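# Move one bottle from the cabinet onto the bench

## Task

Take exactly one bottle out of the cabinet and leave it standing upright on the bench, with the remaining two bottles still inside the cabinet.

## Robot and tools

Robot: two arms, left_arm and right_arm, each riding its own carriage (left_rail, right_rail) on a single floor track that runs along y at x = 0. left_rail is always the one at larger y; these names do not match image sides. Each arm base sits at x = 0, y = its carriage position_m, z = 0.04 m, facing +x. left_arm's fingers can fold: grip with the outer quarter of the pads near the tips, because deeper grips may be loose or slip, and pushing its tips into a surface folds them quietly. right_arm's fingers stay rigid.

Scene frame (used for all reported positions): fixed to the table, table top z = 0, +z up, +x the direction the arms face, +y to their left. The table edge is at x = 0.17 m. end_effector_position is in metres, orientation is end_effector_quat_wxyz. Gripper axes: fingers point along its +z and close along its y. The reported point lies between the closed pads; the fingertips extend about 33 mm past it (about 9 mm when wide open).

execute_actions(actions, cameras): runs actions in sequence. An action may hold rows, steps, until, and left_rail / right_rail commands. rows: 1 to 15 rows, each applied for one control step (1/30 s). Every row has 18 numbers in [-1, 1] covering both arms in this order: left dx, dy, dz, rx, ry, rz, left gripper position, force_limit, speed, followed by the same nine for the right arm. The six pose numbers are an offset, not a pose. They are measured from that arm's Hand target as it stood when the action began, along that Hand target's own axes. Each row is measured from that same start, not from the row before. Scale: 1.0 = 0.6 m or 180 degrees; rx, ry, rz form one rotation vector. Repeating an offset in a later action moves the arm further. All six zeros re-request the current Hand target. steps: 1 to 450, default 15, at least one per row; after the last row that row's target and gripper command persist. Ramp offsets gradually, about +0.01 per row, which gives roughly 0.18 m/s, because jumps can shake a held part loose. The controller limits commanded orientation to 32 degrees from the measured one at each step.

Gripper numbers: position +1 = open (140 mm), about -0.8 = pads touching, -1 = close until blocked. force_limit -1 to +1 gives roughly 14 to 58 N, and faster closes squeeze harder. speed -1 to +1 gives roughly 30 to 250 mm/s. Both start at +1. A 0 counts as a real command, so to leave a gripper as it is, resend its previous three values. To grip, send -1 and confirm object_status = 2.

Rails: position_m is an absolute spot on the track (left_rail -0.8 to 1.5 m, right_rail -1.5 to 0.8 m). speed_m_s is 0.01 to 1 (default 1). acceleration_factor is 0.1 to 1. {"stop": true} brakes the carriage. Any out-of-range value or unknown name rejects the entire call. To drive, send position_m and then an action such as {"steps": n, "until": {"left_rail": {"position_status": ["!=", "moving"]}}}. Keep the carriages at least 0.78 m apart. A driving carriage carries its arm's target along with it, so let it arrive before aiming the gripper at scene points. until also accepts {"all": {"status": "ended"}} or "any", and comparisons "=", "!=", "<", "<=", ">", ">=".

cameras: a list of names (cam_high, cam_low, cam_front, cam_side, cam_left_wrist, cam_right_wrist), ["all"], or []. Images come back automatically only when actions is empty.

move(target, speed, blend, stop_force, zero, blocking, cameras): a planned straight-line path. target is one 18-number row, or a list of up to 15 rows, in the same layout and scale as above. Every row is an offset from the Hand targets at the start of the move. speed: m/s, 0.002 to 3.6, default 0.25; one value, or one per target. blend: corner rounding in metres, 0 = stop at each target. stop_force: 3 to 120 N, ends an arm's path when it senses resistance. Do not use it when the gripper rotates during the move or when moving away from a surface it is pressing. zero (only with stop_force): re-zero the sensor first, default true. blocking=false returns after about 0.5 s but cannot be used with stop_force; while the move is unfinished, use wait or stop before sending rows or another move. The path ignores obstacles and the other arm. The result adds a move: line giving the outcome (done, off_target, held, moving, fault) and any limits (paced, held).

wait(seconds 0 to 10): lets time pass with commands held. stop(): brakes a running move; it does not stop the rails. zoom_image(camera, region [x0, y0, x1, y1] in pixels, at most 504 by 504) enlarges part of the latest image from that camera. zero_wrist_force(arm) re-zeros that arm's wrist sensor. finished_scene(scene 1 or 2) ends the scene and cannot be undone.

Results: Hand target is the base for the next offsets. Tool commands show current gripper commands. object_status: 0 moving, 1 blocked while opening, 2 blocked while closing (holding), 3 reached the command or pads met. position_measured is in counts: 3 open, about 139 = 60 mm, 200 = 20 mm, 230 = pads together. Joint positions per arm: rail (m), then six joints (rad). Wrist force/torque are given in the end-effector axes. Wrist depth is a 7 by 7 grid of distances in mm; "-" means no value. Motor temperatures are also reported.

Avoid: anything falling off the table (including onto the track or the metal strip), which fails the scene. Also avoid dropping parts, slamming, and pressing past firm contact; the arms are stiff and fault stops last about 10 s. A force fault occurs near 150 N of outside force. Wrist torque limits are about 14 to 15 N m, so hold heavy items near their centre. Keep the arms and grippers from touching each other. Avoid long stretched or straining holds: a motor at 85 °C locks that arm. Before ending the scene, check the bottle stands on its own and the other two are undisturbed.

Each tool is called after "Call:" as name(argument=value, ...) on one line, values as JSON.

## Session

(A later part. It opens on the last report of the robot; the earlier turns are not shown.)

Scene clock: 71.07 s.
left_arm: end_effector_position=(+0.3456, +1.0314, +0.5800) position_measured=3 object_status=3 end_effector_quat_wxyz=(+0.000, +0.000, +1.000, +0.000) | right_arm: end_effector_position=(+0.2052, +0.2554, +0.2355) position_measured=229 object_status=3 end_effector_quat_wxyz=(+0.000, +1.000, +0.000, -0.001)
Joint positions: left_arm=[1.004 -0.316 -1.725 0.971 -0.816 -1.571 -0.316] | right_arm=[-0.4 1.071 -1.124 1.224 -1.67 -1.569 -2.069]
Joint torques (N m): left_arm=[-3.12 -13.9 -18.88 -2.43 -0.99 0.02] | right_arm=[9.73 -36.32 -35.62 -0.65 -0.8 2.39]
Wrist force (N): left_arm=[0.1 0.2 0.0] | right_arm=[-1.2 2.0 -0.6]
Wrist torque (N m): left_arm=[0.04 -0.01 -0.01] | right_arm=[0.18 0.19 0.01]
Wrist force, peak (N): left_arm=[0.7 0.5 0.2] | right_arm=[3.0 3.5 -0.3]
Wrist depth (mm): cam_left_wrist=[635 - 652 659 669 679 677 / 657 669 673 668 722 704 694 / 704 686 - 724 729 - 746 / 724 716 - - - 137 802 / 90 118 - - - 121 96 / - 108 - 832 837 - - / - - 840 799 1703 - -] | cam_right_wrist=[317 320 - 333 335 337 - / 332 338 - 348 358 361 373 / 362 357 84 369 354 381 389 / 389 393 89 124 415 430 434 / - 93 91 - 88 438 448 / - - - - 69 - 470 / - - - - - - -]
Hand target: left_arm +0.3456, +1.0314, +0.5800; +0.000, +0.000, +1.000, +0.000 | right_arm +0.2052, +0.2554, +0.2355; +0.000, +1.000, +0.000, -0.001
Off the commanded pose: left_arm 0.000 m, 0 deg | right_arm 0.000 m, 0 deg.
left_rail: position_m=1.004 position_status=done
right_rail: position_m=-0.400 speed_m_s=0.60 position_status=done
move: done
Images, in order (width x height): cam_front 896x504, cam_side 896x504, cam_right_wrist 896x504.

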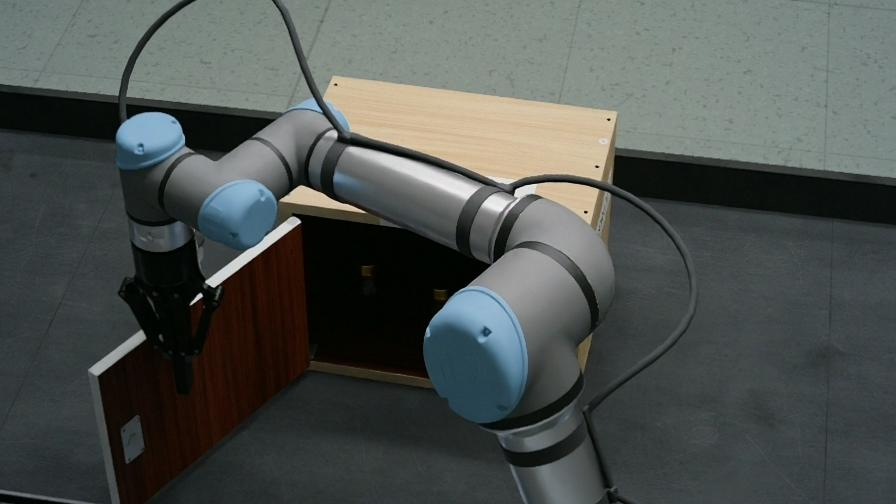

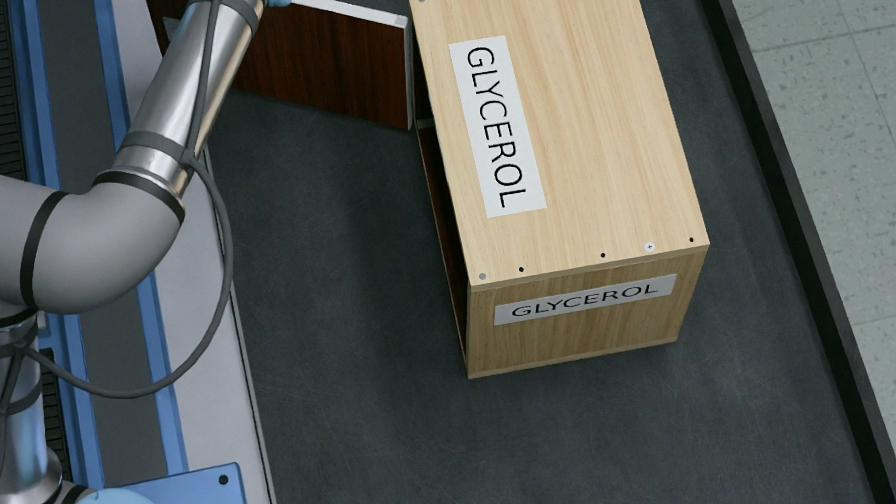

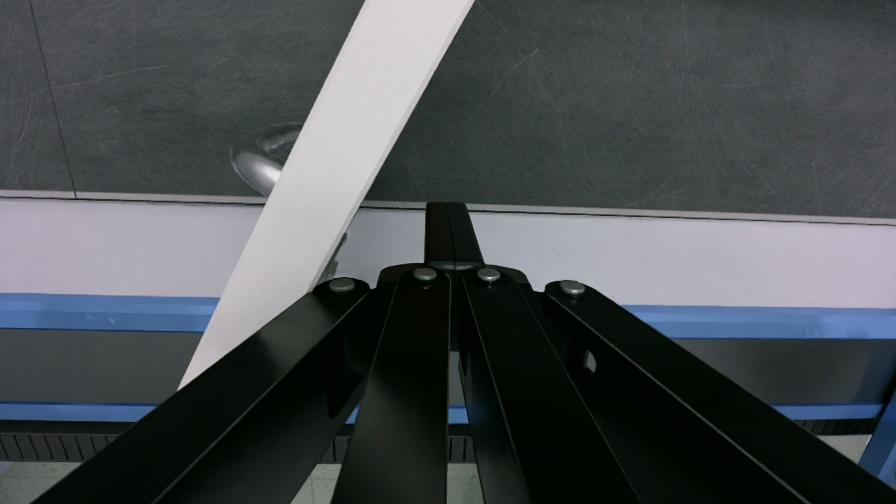

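Call:
move(target=[[0,0,0,0,0,0,1,1,1,0.08,0.4,0,0,0,0,-0.8,-0.5,0],[0,0,0,0,0,0,1,1,1,0.225,0.592,-0.03,0,0.357,0,0.17,-0.5,0]], speed=[0.3,0.4], blend=[0.03,0])

Call:
execute_actions(actions=[{"right_rail":{"position_m":-0.29,"speed_m_s":0.4,"acceleration_factor":0.5},"steps":150,"until":{"right_rail":{"position_status":["!=","moving"]}}}], cameras=["cam_right_wrist","cam_side"])

Scene clock: 78.50 s.
left_arm: end_effector_position=(+0.3456, +1.0314, +0.5800) position_measured=3 object_status=3 end_effector_quat_wxyz=(+0.000, +0.000, +1.000, +0.000) | right_arm: end_effector_position=(+0.3399, -0.0999, +0.2531) position_measured=108 object_status=0 end_effector_quat_wxyz=(+0.000, +0.847, +0.000, +0.531)
Joint positions: left_arm=[1.004 -0.316 -1.725 0.971 -0.816 -1.571 -0.316] | right_arm=[-0.4 0.923 -1.615 2.553 -3.402 -2.372 -2.618]
Joint torques (N m): left_arm=[-0.86 -14.03 -19.72 -2.3 -0.84 0.02] | right_arm=[-9.26 -7.15 -3.28 -6.38 0.49 -1.83]
Wrist force (N): left_arm=[0.1 0.2 -0.2] | right_arm=[-1.1 1.6 -0.5]
Wrist torque (N m): left_arm=[0.04 -0.02 0.00] | right_arm=[0.32 0.43 0.04]
Wrist force, peak (N): left_arm=[0.6 0.5 0.1] | right_arm=[-1.9 2.5 0.0]
Wrist depth (mm): cam_left_wrist=[- 653 601 624 645 632 682 / - 668 - - - 673 729 / - 710 744 700 769 - 784 / - - - - 789 128 2024 / - 118 789 779 832 120 96 / - 108 805 - - - - / - - 829 911 - - -] | cam_right_wrist=[312 419 463 458 194 2877 3629 / 317 456 528 522 311 223 - / 318 406 564 564 307 622 - / 322 410 133 445 155 - 507 / - - 400 404 120 89 466 / - - 355 373 387 - - / - - 330 334 - - -]
Hand target: left_arm +0.3456, +1.0314, +0.5800; +0.000, +0.000, +1.000, +0.000 | right_arm +0.3399, -0.0999, +0.2531; +0.000, +0.847, +0.000, +0.531
Off the commanded pose: left_arm 0.000 m, 0 deg | right_arm 0.000 m, 0 deg.
left_rail: position_m=1.004 position_status=done
right_rail: position_m=-0.400 speed_m_s=0.60 position_status=done
move: done

Scene clock: 79.60 s.
left_arm: end_effector_position=(+0.3456, +1.0314, +0.5800) position_measured=3 object_status=3 end_effector_quat_wxyz=(+0.000, +0.000, +1.000, +0.000) | right_arm: end_effector_position=(+0.3399, +0.0101, +0.2531) position_measured=108 object_status=3 end_effector_quat_wxyz=(+0.000, +0.847, +0.000, +0.531)
Joint positions: left_arm=[1.004 -0.316 -1.725 0.971 -0.816 -1.571 -0.316] | right_arm=[-0.29 0.923 -1.615 2.553 -3.402 -2.372 -2.618]
Joint torques (N m): left_arm=[-2.63 -13.36 -19.14 -2.33 -0.87 -0.11] | right_arm=[-8.19 -12.45 -10.2 -5.64 0.06 -1.74]
Wrist force (N): left_arm=[0.2 0.3 0.1] | right_arm=[-1.5 1.6 -0.4]
Wrist torque (N m): left_arm=[0.06 -0.03 -0.01] | right_arm=[0.32 0.50 0.04]
Wrist force, peak (N): left_arm=[0.1 0.9 -0.1] | right_arm=[-1.4 3.0 -0.2]
Wrist depth (mm): cam_left_wrist=[617 619 660 671 671 616 - / - 673 664 688 720 - 733 / 700 700 682 758 - 751 - / - 731 758 753 772 129 802 / - 117 777 797 779 121 96 / - 108 - 861 - - - / - 821 - 939 908 - -] | cam_right_wrist=[182 249 420 468 471 196 194 / 187 291 499 521 527 338 233 / 199 296 435 560 546 334 271 / 213 257 159 463 155 354 514 / - - 398 405 121 89 456 / - - - 374 377 - - / - - 329 335 - - -]
Hand target: left_arm +0.3456, +1.0314, +0.5800; +0.000, +0.000, +1.000, +0.000 | right_arm +0.3399, +0.0101, +0.2531; +0.000, +0.847, +0.000, +0.531
Tool commands: left_gripper/position=+1.0 left_gripper/force_limit=+1.0 left_gripper/speed=+1.0 right_gripper/position=+0.17 right_gripper/force_limit=-0.5 right_gripper/speed=+0.0
Off the commanded pose: left_arm 0.000 m, 0 deg | right_arm 0.000 m, 0 deg.
left_rail: position_m=1.004 position_status=done
right_rail: position_m=-0.290 speed_m_s=0.40 position_status=done
Images, in order (width x height): cam_side 896x504, cam_right_wrist 896x504.

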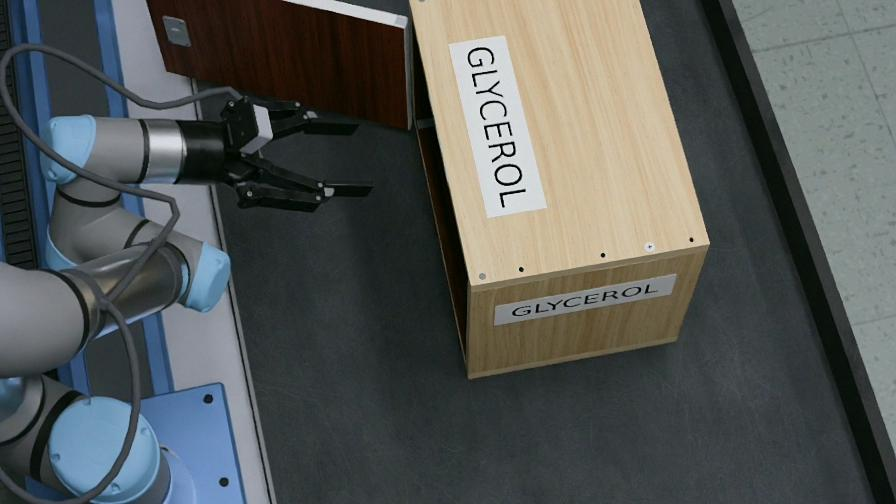

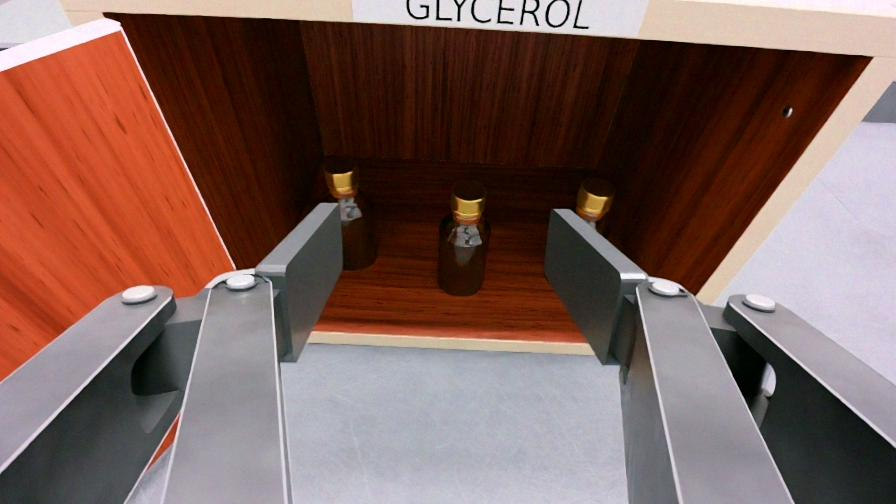

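Call:
move(target=[[0,0,0,0,0,0,1,1,1,-0.1204,0.0283,0.1415,0,0,0,0.17,-0.5,-1],[0,0,0,0,0,0,1,1,1,-0.1093,0.0283,0.3674,0,0,0,0.17,-0.5,-1]], speed=[0.2,0.12], blend=[0.015,0], stop_force=14, cameras=["cam_right_wrist"])

Scene clock: 85.77 s.
left_arm: end_effector_position=(+0.3456, +1.0314, +0.5800) position_measured=3 object_status=3 end_effector_quat_wxyz=(+0.000, +0.000, +1.000, +0.000) | right_arm: end_effector_position=(+0.5097, -0.0070, +0.0980) position_measured=108 object_status=3 end_effector_quat_wxyz=(+0.000, +0.847, +0.000, +0.531)
Joint positions: left_arm=[1.004 -0.316 -1.725 0.971 -0.816 -1.571 -0.316] | right_arm=[-0.29 0.515 -0.908 2.404 -4.129 -2.031 -2.899]
Joint torques (N m): left_arm=[-3.39 -13.71 -17.64 -2.16 -0.79 -0.08] | right_arm=[-9.24 -25.36 -15.84 -0.83 0.78 -1.77]
Wrist force (N): left_arm=[0.1 0.0 0.0] | right_arm=[-1.0 2.0 -0.7]
Wrist torque (N m): left_arm=[0.00 -0.03 0.00] | right_arm=[0.41 0.39 0.02]
Wrist force, peak (N): left_arm=[-0.1 0.7 -0.3] | right_arm=[-2.2 2.2 -0.1]
Wrist depth (mm): cam_left_wrist=[632 642 652 677 - 704 673 / 662 - 664 686 - 680 712 / - - - - 739 - - / - - - - - 129 794 / - 117 789 - 769 121 96 / - 116 832 - 837 834 - / - - 954 950 2330 2308 -] | cam_right_wrist=[205 283 303 299 297 288 224 / 189 144 333 331 337 317 202 / 201 157 291 118 302 299 138 / 213 171 159 136 145 162 191 / - - 208 159 206 89 197 / - - 188 186 192 - - / - - 168 169 170 - -]
Hand target: left_arm +0.3456, +1.0314, +0.5800; +0.000, +0.000, +1.000, +0.000 | right_arm +0.5097, -0.0070, +0.0980; +0.000, +0.847, +0.000, +0.531
Off the commanded pose: left_arm 0.000 m, 0 deg | right_arm 0.000 m, 0 deg.
left_rail: position_m=1.004 position_status=done
right_rail: position_m=-0.290 speed_m_s=0.40 position_status=done
move: done
Images, in order (width x height): cam_right_wrist 896x504.

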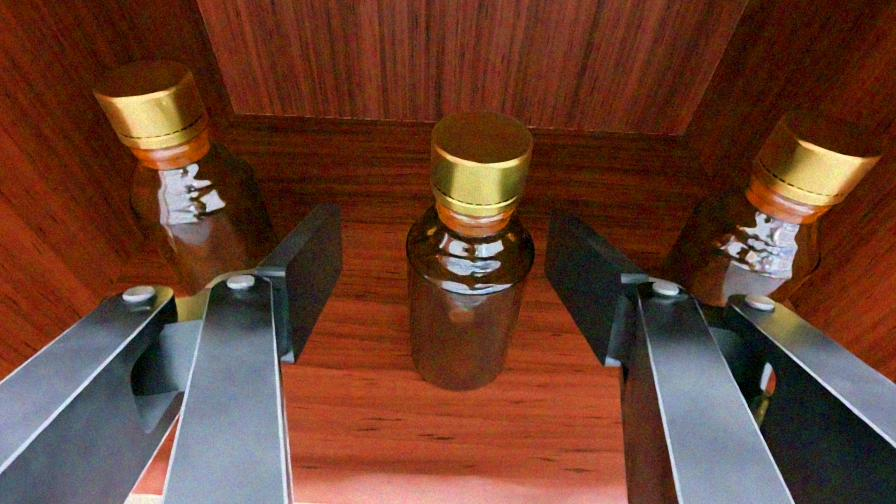

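Call:
move(target=[[0,0,0,0,0,0,1,1,1,0,0.02,0,0,0,0,0.17,-0.5,-1],[0,0,0,0,0,0,1,1,1,-0.005,0.02,0.058,0,0,0,0.17,-0.5,-1]], speed=0.08)

Call:
execute_actions(actions=[{"rows":[[0,0,0,0,0,0,1,1,1,0,0,0,0,0,0,-1,-0.5,-1]],"steps":75}], cameras=["cam_right_wrist"])

Scene clock: 90.07 s.
left_arm: end_effector_position=(+0.3456, +1.0314, +0.5800) position_measured=3 object_status=3 end_effector_quat_wxyz=(+0.000, +0.000, +1.000, +0.000) | right_arm: end_effector_position=(+0.5397, -0.0190, +0.0802) position_measured=108 object_status=3 end_effector_quat_wxyz=(+0.000, +0.847, -0.001, +0.531)
Joint positions: left_arm=[1.004 -0.316 -1.725 0.971 -0.816 -1.571 -0.316] | right_arm=[-0.29 0.444 -0.842 2.36 -4.167 -1.968 -2.936]
Joint torques (N m): left_arm=[-2.66 -13.85 -19.37 -2.29 -0.9 -0.02] | right_arm=[-9 -28.35 -15.61 -5.07 0.88 -1.89]
Wrist force (N): left_arm=[0.0 0.0 -0.2] | right_arm=[-1.2 1.8 -0.8]
Wrist torque (N m): left_arm=[0.01 0.00 0.01] | right_arm=[0.35 0.44 0.03]
Wrist force, peak (N): left_arm=[0.3 0.8 -0.2] | right_arm=[-1.0 2.1 -1.6]
Wrist depth (mm): cam_left_wrist=[- 652 648 692 664 675 - / - 662 731 692 - - 724 / - 698 671 698 - 767 772 / 735 139 - - 777 137 792 / - 110 733 840 - 121 96 / - 805 810 858 - - - / - - 867 2129 1764 1930 -] | cam_right_wrist=[220 266 272 270 268 263 212 / 223 292 300 291 302 285 201 / - 251 260 82 273 267 104 / 125 147 120 100 155 141 115 / - - 114 105 186 89 115 / - - 169 131 177 - - / - - 151 151 154 - -]
Hand target: left_arm +0.3456, +1.0314, +0.5800; +0.000, +0.000, +1.000, +0.000 | right_arm +0.5397, -0.0190, +0.0801; +0.000, +0.847, +0.000, +0.531
Off the commanded pose: left_arm 0.000 m, 0 deg | right_arm 0.000 m, 0 deg.
left_rail: position_m=1.004 position_status=done
right_rail: position_m=-0.290 speed_m_s=0.40 position_status=done
move: done

Scene clock: 92.77 s.
left_arm: end_effector_position=(+0.3456, +1.0314, +0.5800) position_measured=3 object_status=3 end_effector_quat_wxyz=(+0.000, +0.000, +1.000, +0.000) | right_arm: end_effector_position=(+0.5397, -0.0190, +0.0801) position_measured=161 object_status=2 end_effector_quat_wxyz=(+0.000, +0.847, +0.000, +0.531)
Joint positions: left_arm=[1.004 -0.316 -1.725 0.971 -0.816 -1.571 -0.316] | right_arm=[-0.29 0.444 -0.842 2.36 -4.167 -1.968 -2.936]
Joint torques (N m): left_arm=[-2.56 -13.29 -19.15 -2.31 -0.7 -0.17] | right_arm=[-8.51 -31.4 1.66 -0.86 -1.87 -1.7]
Wrist force (N): left_arm=[0.3 0.4 -0.3] | right_arm=[-0.2 0.3 -1.0]
Wrist torque (N m): left_arm=[0.08 -0.05 0.00] | right_arm=[0.34 0.42 0.04]
Wrist force, peak (N): left_arm=[0.3 0.6 -0.4] | right_arm=[2.1 -2.4 -2.5]
Wrist depth (mm): cam_left_wrist=[633 643 668 675 - - - / 652 - 664 696 700 - - / 673 - 702 751 - - - / 722 139 - - 789 128 - / 90 118 782 797 815 121 96 / - 818 840 852 855 - - / - - 873 1915 - 2375 -] | cam_right_wrist=[219 266 271 271 267 264 212 / 221 292 301 289 303 286 201 / - 250 261 82 273 267 104 / - 150 136 100 223 216 115 / 141 83 90 105 95 88 119 / - - 67 131 - 77 181 / - - - 152 - - -]
Hand target: left_arm +0.3456, +1.0314, +0.5800; +0.000, +0.000, +1.000, +0.000 | right_arm +0.5397, -0.0190, +0.0801; +0.000, +0.847, +0.000, +0.531
Off the commanded pose: left_arm 0.000 m, 0 deg | right_arm 0.000 m, 0 deg.
left_rail: position_m=1.004 position_status=done
right_rail: position_m=-0.290 speed_m_s=0.40 position_status=done
Images, in order (width x height): cam_right_wrist 896x504.

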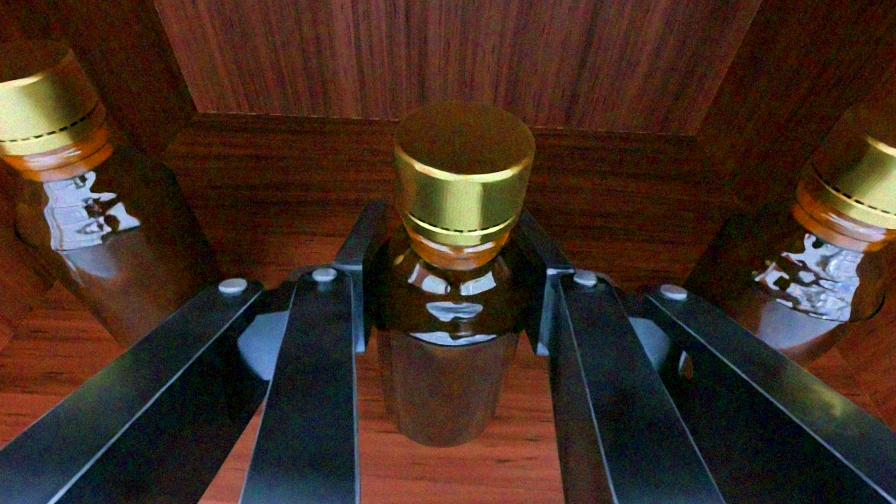

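Call:
move(target=[[0,0,0,0,0,0,1,1,1,0.0375,0,-0.018,0,0,0,-1,-0.5,-1],[0,0,0,0,0,0,1,1,1,-0.043,0,-0.185,0,0,0,-1,-0.5,-1],[0,0,0,0,0,0,1,1,1,0.006,0,-0.332,0,0,0,-1,-0.5,-1]], speed=[0.05,0.12,0.12], blend=[0.005,0.02,0], cameras=["cam_right_wrist"])

Scene clock: 97.17 s.
left_arm: end_effector_position=(+0.3456, +1.0314, +0.5800) position_measured=3 object_status=3 end_effector_quat_wxyz=(+0.000, +0.000, +1.000, +0.000) | right_arm: end_effector_position=(+0.3620, -0.0189, +0.1701) position_measured=161 object_status=2 end_effector_quat_wxyz=(+0.000, +0.847, +0.000, +0.531)
Joint positions: left_arm=[1.004 -0.316 -1.725 0.971 -0.816 -1.571 -0.316] | right_arm=[-0.29 0.788 -1.277 2.667 -3.93 -2.263 -2.728]
Joint torques (N m): left_arm=[-3.06 -13.11 -19.32 -2.25 -0.89 -0.05] | right_arm=[9.28 -27.57 -19.48 -1.21 -2.6 2.27]
Wrist force (N): left_arm=[0.0 0.4 0.0] | right_arm=[-3.5 1.5 1.0]
Wrist torque (N m): left_arm=[0.09 0.01 0.00] | right_arm=[0.33 0.47 -0.05]
Wrist force, peak (N): left_arm=[0.1 0.7 -0.2] | right_arm=[-4.4 1.7 0.7]
Wrist depth (mm): cam_left_wrist=[643 655 - - 666 - - / 657 679 - - - - 722 / 696 696 726 - 710 - 700 / 724 724 762 744 784 129 1553 / 91 118 782 - - 121 96 / - 108 818 823 908 - - / - - - - 2245 1945 -] | cam_right_wrist=[216 309 444 439 436 300 206 / 229 317 313 478 471 295 204 / 215 324 337 82 320 290 230 / 231 316 135 99 346 304 405 / 229 83 90 105 95 90 345 / - - 67 130 - 77 - / - - - 250 - - -]
Hand target: left_arm +0.3456, +1.0314, +0.5800; +0.000, +0.000, +1.000, +0.000 | right_arm +0.3620, -0.0189, +0.1702; +0.000, +0.847, +0.000, +0.531
Off the commanded pose: left_arm 0.000 m, 0 deg | right_arm 0.000 m, 0 deg.
left_rail: position_m=1.004 position_status=done
right_rail: position_m=-0.290 speed_m_s=0.40 position_status=done
move: done
Images, in order (width x height): cam_right_wrist 896x504.

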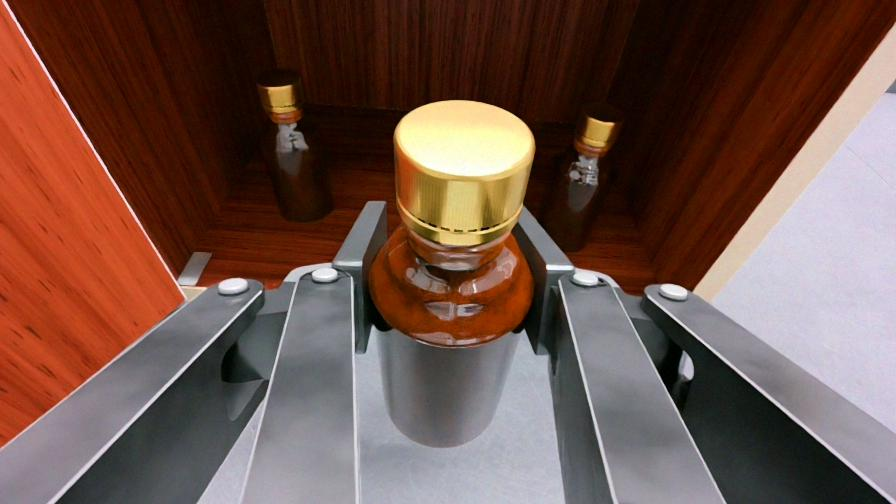

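Call:
execute_actions(actions=[{"right_rail":{"position_m":-0.7},"steps":150,"until":{"right_rail":{"position_status":["!=","moving"]}}}])

Call:
move(target=[0,0,0,0,0,0,1,1,1,-0.072,0,0.1995,0,0,0,-1,-0.5,-1], speed=0.15)

Call:
move(target=[0,0,0,0,0,0,1,1,1,-0.045,0,0.0218,0,0,0,-1,-0.5,-1], speed=0.015, stop_force=4, cameras=["cam_right_wrist","cam_high"])

Scene clock: 100.57 s.
left_arm: end_effector_position=(+0.3456, +1.0314, +0.5800) position_measured=3 object_status=3 end_effector_quat_wxyz=(+0.000, +0.000, +1.000, +0.000) | right_arm: end_effector_position=(+0.3620, -0.4289, +0.1702) position_measured=161 object_status=2 end_effector_quat_wxyz=(+0.000, +0.847, -0.001, +0.531)
Joint positions: left_arm=[1.004 -0.316 -1.725 0.971 -0.816 -1.571 -0.316] | right_arm=[-0.7 0.788 -1.277 2.667 -3.93 -2.263 -2.728]
Joint torques (N m): left_arm=[-3.43 -14.64 -19.38 -2.39 -0.62 -0.09] | right_arm=[6.28 -22.1 -6.73 -1.72 -0.63 2.14]
Wrist force (N): left_arm=[-0.1 0.6 -0.1] | right_arm=[-3.4 1.8 0.7]
Wrist torque (N m): left_arm=[0.13 0.02 -0.01] | right_arm=[0.37 0.45 -0.05]
Wrist force, peak (N): left_arm=[0.2 0.8 -0.2] | right_arm=[-4.0 3.0 0.6]
Wrist depth (mm): cam_left_wrist=[- 630 637 653 666 650 666 / - 638 675 677 657 710 698 / - 702 692 - - 733 762 / 647 722 - - 787 137 794 / - 110 812 - 760 121 96 / - 826 843 843 895 - - / - 834 876 - 2008 1945 -] | cam_right_wrist=[260 352 614 - - 4212 688 / 252 365 577 90 567 591 - / 254 347 429 82 475 478 496 / 276 336 122 100 380 - 410 / 302 78 90 105 95 90 346 / - - 67 125 - 77 313 / - - - 254 - - -]
Hand target: left_arm +0.3456, +1.0314, +0.5800; +0.000, +0.000, +1.000, +0.000 | right_arm +0.3620, -0.4289, +0.1702; +0.000, +0.847, +0.000, +0.531
Tool commands: left_gripper/position=+1.0 left_gripper/force_limit=+1.0 left_gripper/speed=+1.0 right_gripper/position=-1.0 right_gripper/force_limit=-0.5 right_gripper/speed=-1.0
Off the commanded pose: left_arm 0.000 m, 0 deg | right_arm 0.000 m, 0 deg.
left_rail: position_m=1.004 position_status=done
right_rail: position_m=-0.700 speed_m_s=0.40 position_status=done

Scene clock: 102.03 s.
left_arm: end_effector_position=(+0.3456, +1.0314, +0.5800) position_measured=3 object_status=3 end_effector_quat_wxyz=(+0.000, +0.000, +1.000, +0.000) | right_arm: end_effector_position=(+0.4509, -0.4289, +0.0792) position_measured=161 object_status=2 end_effector_quat_wxyz=(+0.000, +0.847, -0.001, +0.531)
Joint positions: left_arm=[1.004 -0.316 -1.725 0.971 -0.816 -1.571 -0.316] | right_arm=[-0.7 0.58 -0.838 2.518 -4.297 -2.087 -2.863]
Joint torques (N m): left_arm=[-3.18 -14.39 -19.04 -2.14 -0.88 -0.05] | right_arm=[-9.83 -25.72 -12.76 -7.76 0.68 -1.84]
Wrist force (N): left_arm=[-0.1 0.2 -0.1] | right_arm=[-3.5 1.6 0.5]
Wrist torque (N m): left_arm=[0.05 0.03 0.00] | right_arm=[0.33 0.49 0.04]
Wrist force, peak (N): left_arm=[0.4 0.6 0.0] | right_arm=[-4.4 1.9 2.2]
Wrist depth (mm): cam_left_wrist=[637 647 648 659 650 - 675 / 668 677 - - - 686 718 / 742 657 - - 724 - - / 688 720 746 748 779 128 797 / 91 118 774 829 815 121 96 / - 812 789 784 861 864 - / - 915 885 - 1992 1816 -] | cam_right_wrist=[257 406 457 468 496 501 518 / 248 332 354 380 375 387 378 / 251 286 288 82 301 311 311 / 240 241 136 100 246 257 262 / - 83 90 105 95 90 224 / - - 67 131 - 77 201 / - - - 168 - - -]
Hand target: left_arm +0.3456, +1.0314, +0.5800; +0.000, +0.000, +1.000, +0.000 | right_arm +0.4509, -0.4289, +0.0791; +0.000, +0.847, +0.000, +0.531
Off the commanded pose: left_arm 0.000 m, 0 deg | right_arm 0.000 m, 0 deg.
left_rail: position_m=1.004 position_status=done
right_rail: position_m=-0.700 speed_m_s=0.40 position_status=done
move: done

Scene clock: 104.27 s.
left_arm: end_effector_position=(+0.3456, +1.0314, +0.5800) position_measured=3 object_status=3 end_effector_quat_wxyz=(+0.000, +0.000, +1.000, +0.000) | right_arm: end_effector_position=(+0.4509, -0.4289, +0.0620) position_measured=161 object_status=2 end_effector_quat_wxyz=(+0.000, +0.847, -0.001, +0.531)
Joint positions: left_arm=[1.004 -0.316 -1.725 0.971 -0.816 -1.571 -0.316] | right_arm=[-0.7 0.58 -0.77 2.503 -4.35 -2.087 -2.863]
Joint torques (N m): left_arm=[-3.12 -13.78 -19.81 -2.03 -0.86 0.01] | right_arm=[-4.71 -39.34 12.69 -1.08 0.74 1.21]
Wrist force (N): left_arm=[0.1 0.4 0.1] | right_arm=[-2.6 1.8 0.4]
Wrist torque (N m): left_arm=[0.08 -0.01 0.00] | right_arm=[0.36 0.47 0.02]
Wrist force, peak (N): left_arm=[0.3 0.2 -0.5] | right_arm=[5.8 2.4 -6.7]
Wrist depth (mm): cam_left_wrist=[633 632 - - - - - / 647 - - - 700 - - / - 694 700 - 710 737 751 / 712 722 765 - - 144 799 / - 110 - - 810 121 96 / - 109 823 - - - - / - - - - 2205 1976 -] | cam_right_wrist=[256 354 435 430 497 482 461 / 248 310 310 342 340 352 337 / 245 258 262 82 261 279 283 / 215 217 136 100 223 232 238 / 192 83 90 105 95 89 203 / - - 67 132 - 77 - / - - - 152 - - -]
Hand target: left_arm +0.3456, +1.0314, +0.5800; +0.000, +0.000, +1.000, +0.000 | right_arm +0.4509, -0.4289, +0.0620; +0.000, +0.847, -0.001, +0.531 (not the last commanded pose)
Off the commanded pose: left_arm 0.000 m, 0 deg | right_arm 0.013 m, 0 deg.
left_rail: position_m=1.004 position_status=done
right_rail: position_m=-0.700 speed_m_s=0.40 position_status=done
move: contact (right_arm)
Images, in order (width x height): cam_high 896x504, cam_right_wrist 896x504.

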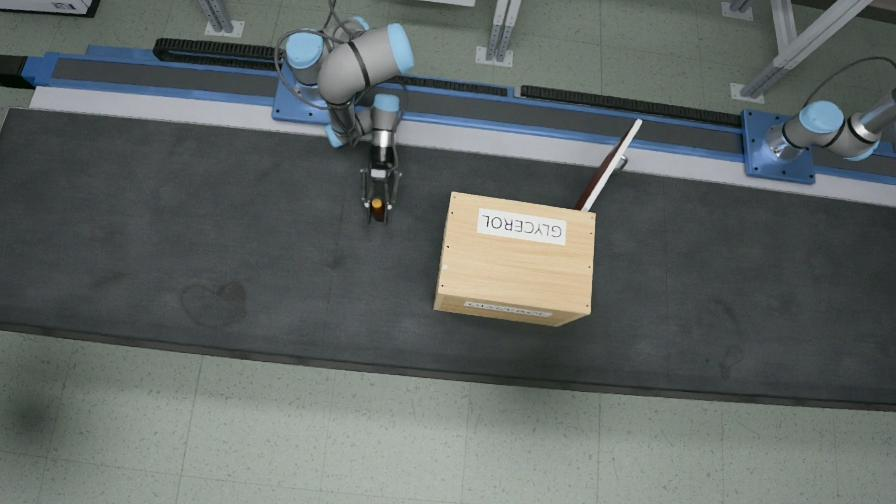

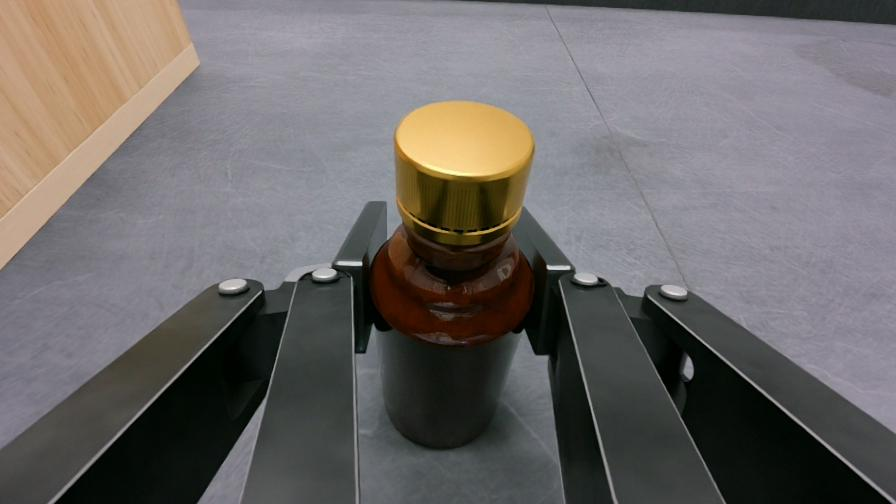

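Call:
execute_actions(actions=[{"rows":[[0,0,0,0,0,0,1,1,1,0,0,0,0,0,0,0.1,-0.5,-1]],"steps":45}])

Call:
move(target=[[0,0,0,0,0,0,1,1,1,0,0,-0.15,0,0,0,0.1,-0.5,-1],[0,0,0,0,0,0,1,1,1,0.1,0,-0.2,0,0,0,0.1,-0.5,-1]], speed=0.1, blend=0.02, cameras=["cam_right_wrist","cam_front"])

Scene clock: 107.90 s.
left_arm: end_effector_position=(+0.3456, +1.0314, +0.5800) position_measured=3 object_status=3 end_effector_quat_wxyz=(+0.000, +0.000, +1.000, +0.000) | right_arm: end_effector_position=(+0.4509, -0.4289, +0.0620) position_measured=117 object_status=3 end_effector_quat_wxyz=(+0.000, +0.847, -0.001, +0.531)
Joint positions: left_arm=[1.004 -0.316 -1.725 0.971 -0.816 -1.571 -0.316] | right_arm=[-0.7 0.58 -0.77 2.503 -4.35 -2.087 -2.863]
Joint torques (N m): left_arm=[-3.3 -13.71 -18.58 -2.05 -0.79 0.05] | right_arm=[-4.87 -32.75 12.39 -1.2 -0.3 1.11]
Wrist force (N): left_arm=[-0.1 0.7 -0.1] | right_arm=[-1.4 1.7 -0.3]
Wrist torque (N m): left_arm=[0.13 0.02 0.00] | right_arm=[0.37 0.48 0.04]
Wrist force, peak (N): left_arm=[0.1 0.7 -0.1] | right_arm=[-2.9 2.2 0.5]
Wrist depth (mm): cam_left_wrist=[632 - - 682 704 - - / - - 726 - - - 696 / - - - - - - 779 / 700 739 777 753 767 128 1573 / - 110 - - 815 121 96 / - 815 - - 867 - - / - 846 812 - 1871 1976 -] | cam_right_wrist=[258 327 417 421 439 448 458 / 249 303 - 342 342 342 360 / 238 259 262 83 273 283 286 / 216 219 121 100 147 234 239 / - 82 111 105 113 89 203 / - - 168 132 - 70 - / - - 151 152 154 - -]
Hand target: left_arm +0.3456, +1.0314, +0.5800; +0.000, +0.000, +1.000, +0.000 | right_arm +0.4509, -0.4289, +0.0620; +0.000, +0.847, -0.001, +0.531
Off the commanded pose: left_arm 0.000 m, 0 deg | right_arm 0.000 m, 0 deg.
left_rail: position_m=1.004 position_status=done
right_rail: position_m=-0.700 speed_m_s=0.40 position_status=done

Scene clock: 110.20 s.
left_arm: end_effector_position=(+0.3456, +1.0314, +0.5800) position_measured=3 object_status=3 end_effector_quat_wxyz=(+0.000, +0.000, +1.000, +0.000) | right_arm: end_effector_position=(+0.3691, -0.4289, +0.1683) position_measured=117 object_status=3 end_effector_quat_wxyz=(+0.000, +0.847, -0.001, +0.531)
Joint positions: left_arm=[1.004 -0.316 -1.725 0.971 -0.816 -1.571 -0.316] | right_arm=[-0.7 0.768 -1.262 2.659 -3.946 -2.247 -2.742]
Joint torques (N m): left_arm=[-3.63 -13.96 -18.42 -2.12 -0.85 0.18] | right_arm=[9.66 -26.7 -17.79 -0.45 -2.09 2.34]
Wrist force (N): left_arm=[-0.1 0.2 -0.2] | right_arm=[-1.2 1.9 -0.6]
Wrist torque (N m): left_arm=[0.04 0.02 -0.01] | right_arm=[0.40 0.44 -0.05]
Wrist force, peak (N): left_arm=[0.5 0.6 -0.1] | right_arm=[-1.3 2.0 -0.7]
Wrist depth (mm): cam_left_wrist=[- - 653 - 675 669 - / 652 660 - 716 712 - - / - - - - - 720 753 / - 135 - 774 774 137 826 / - 117 - - 789 121 96 / - 108 - - 829 - - / - - 925 2445 1930 2008 -] | cam_right_wrist=[259 352 - - 657 - - / 252 364 523 - - - - / 255 372 - 442 453 438 - / 273 350 121 368 146 387 410 / - 82 304 308 127 89 342 / - - 278 284 289 70 - / - - 253 255 - - -]
Hand target: left_arm +0.3456, +1.0314, +0.5800; +0.000, +0.000, +1.000, +0.000 | right_arm +0.3691, -0.4289, +0.1683; +0.000, +0.847, -0.001, +0.531
Off the commanded pose: left_arm 0.000 m, 0 deg | right_arm 0.000 m, 0 deg.
left_rail: position_m=1.004 position_status=done
right_rail: position_m=-0.700 speed_m_s=0.40 position_status=done
move: done
Images, in order (width x height): cam_front 896x504, cam_right_wrist 896x504.

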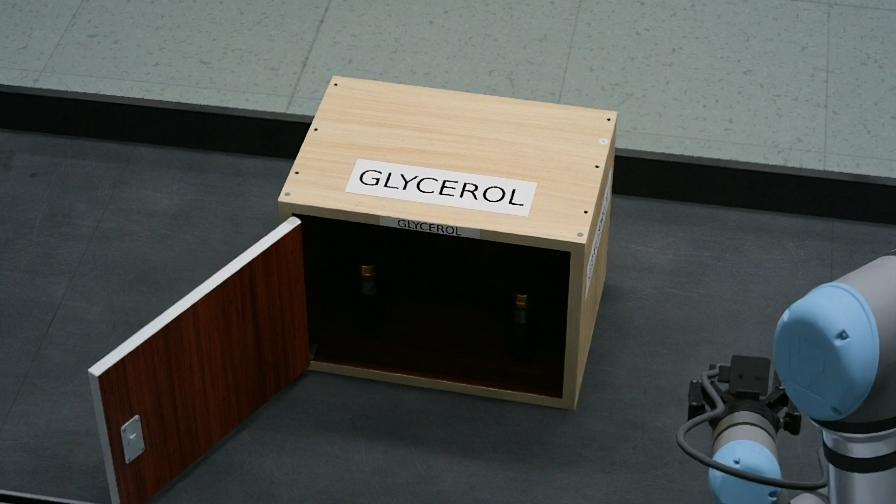

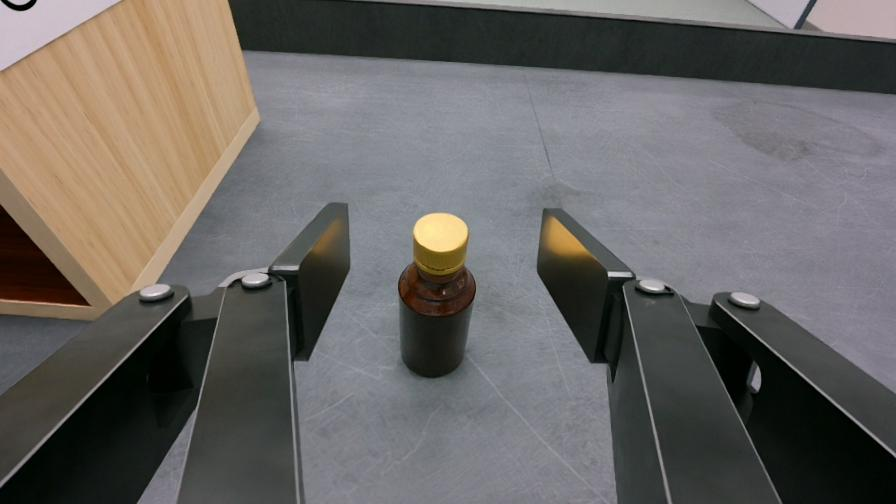

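Call:
finished_scene(scene=2)

The scene is finished: the task was done.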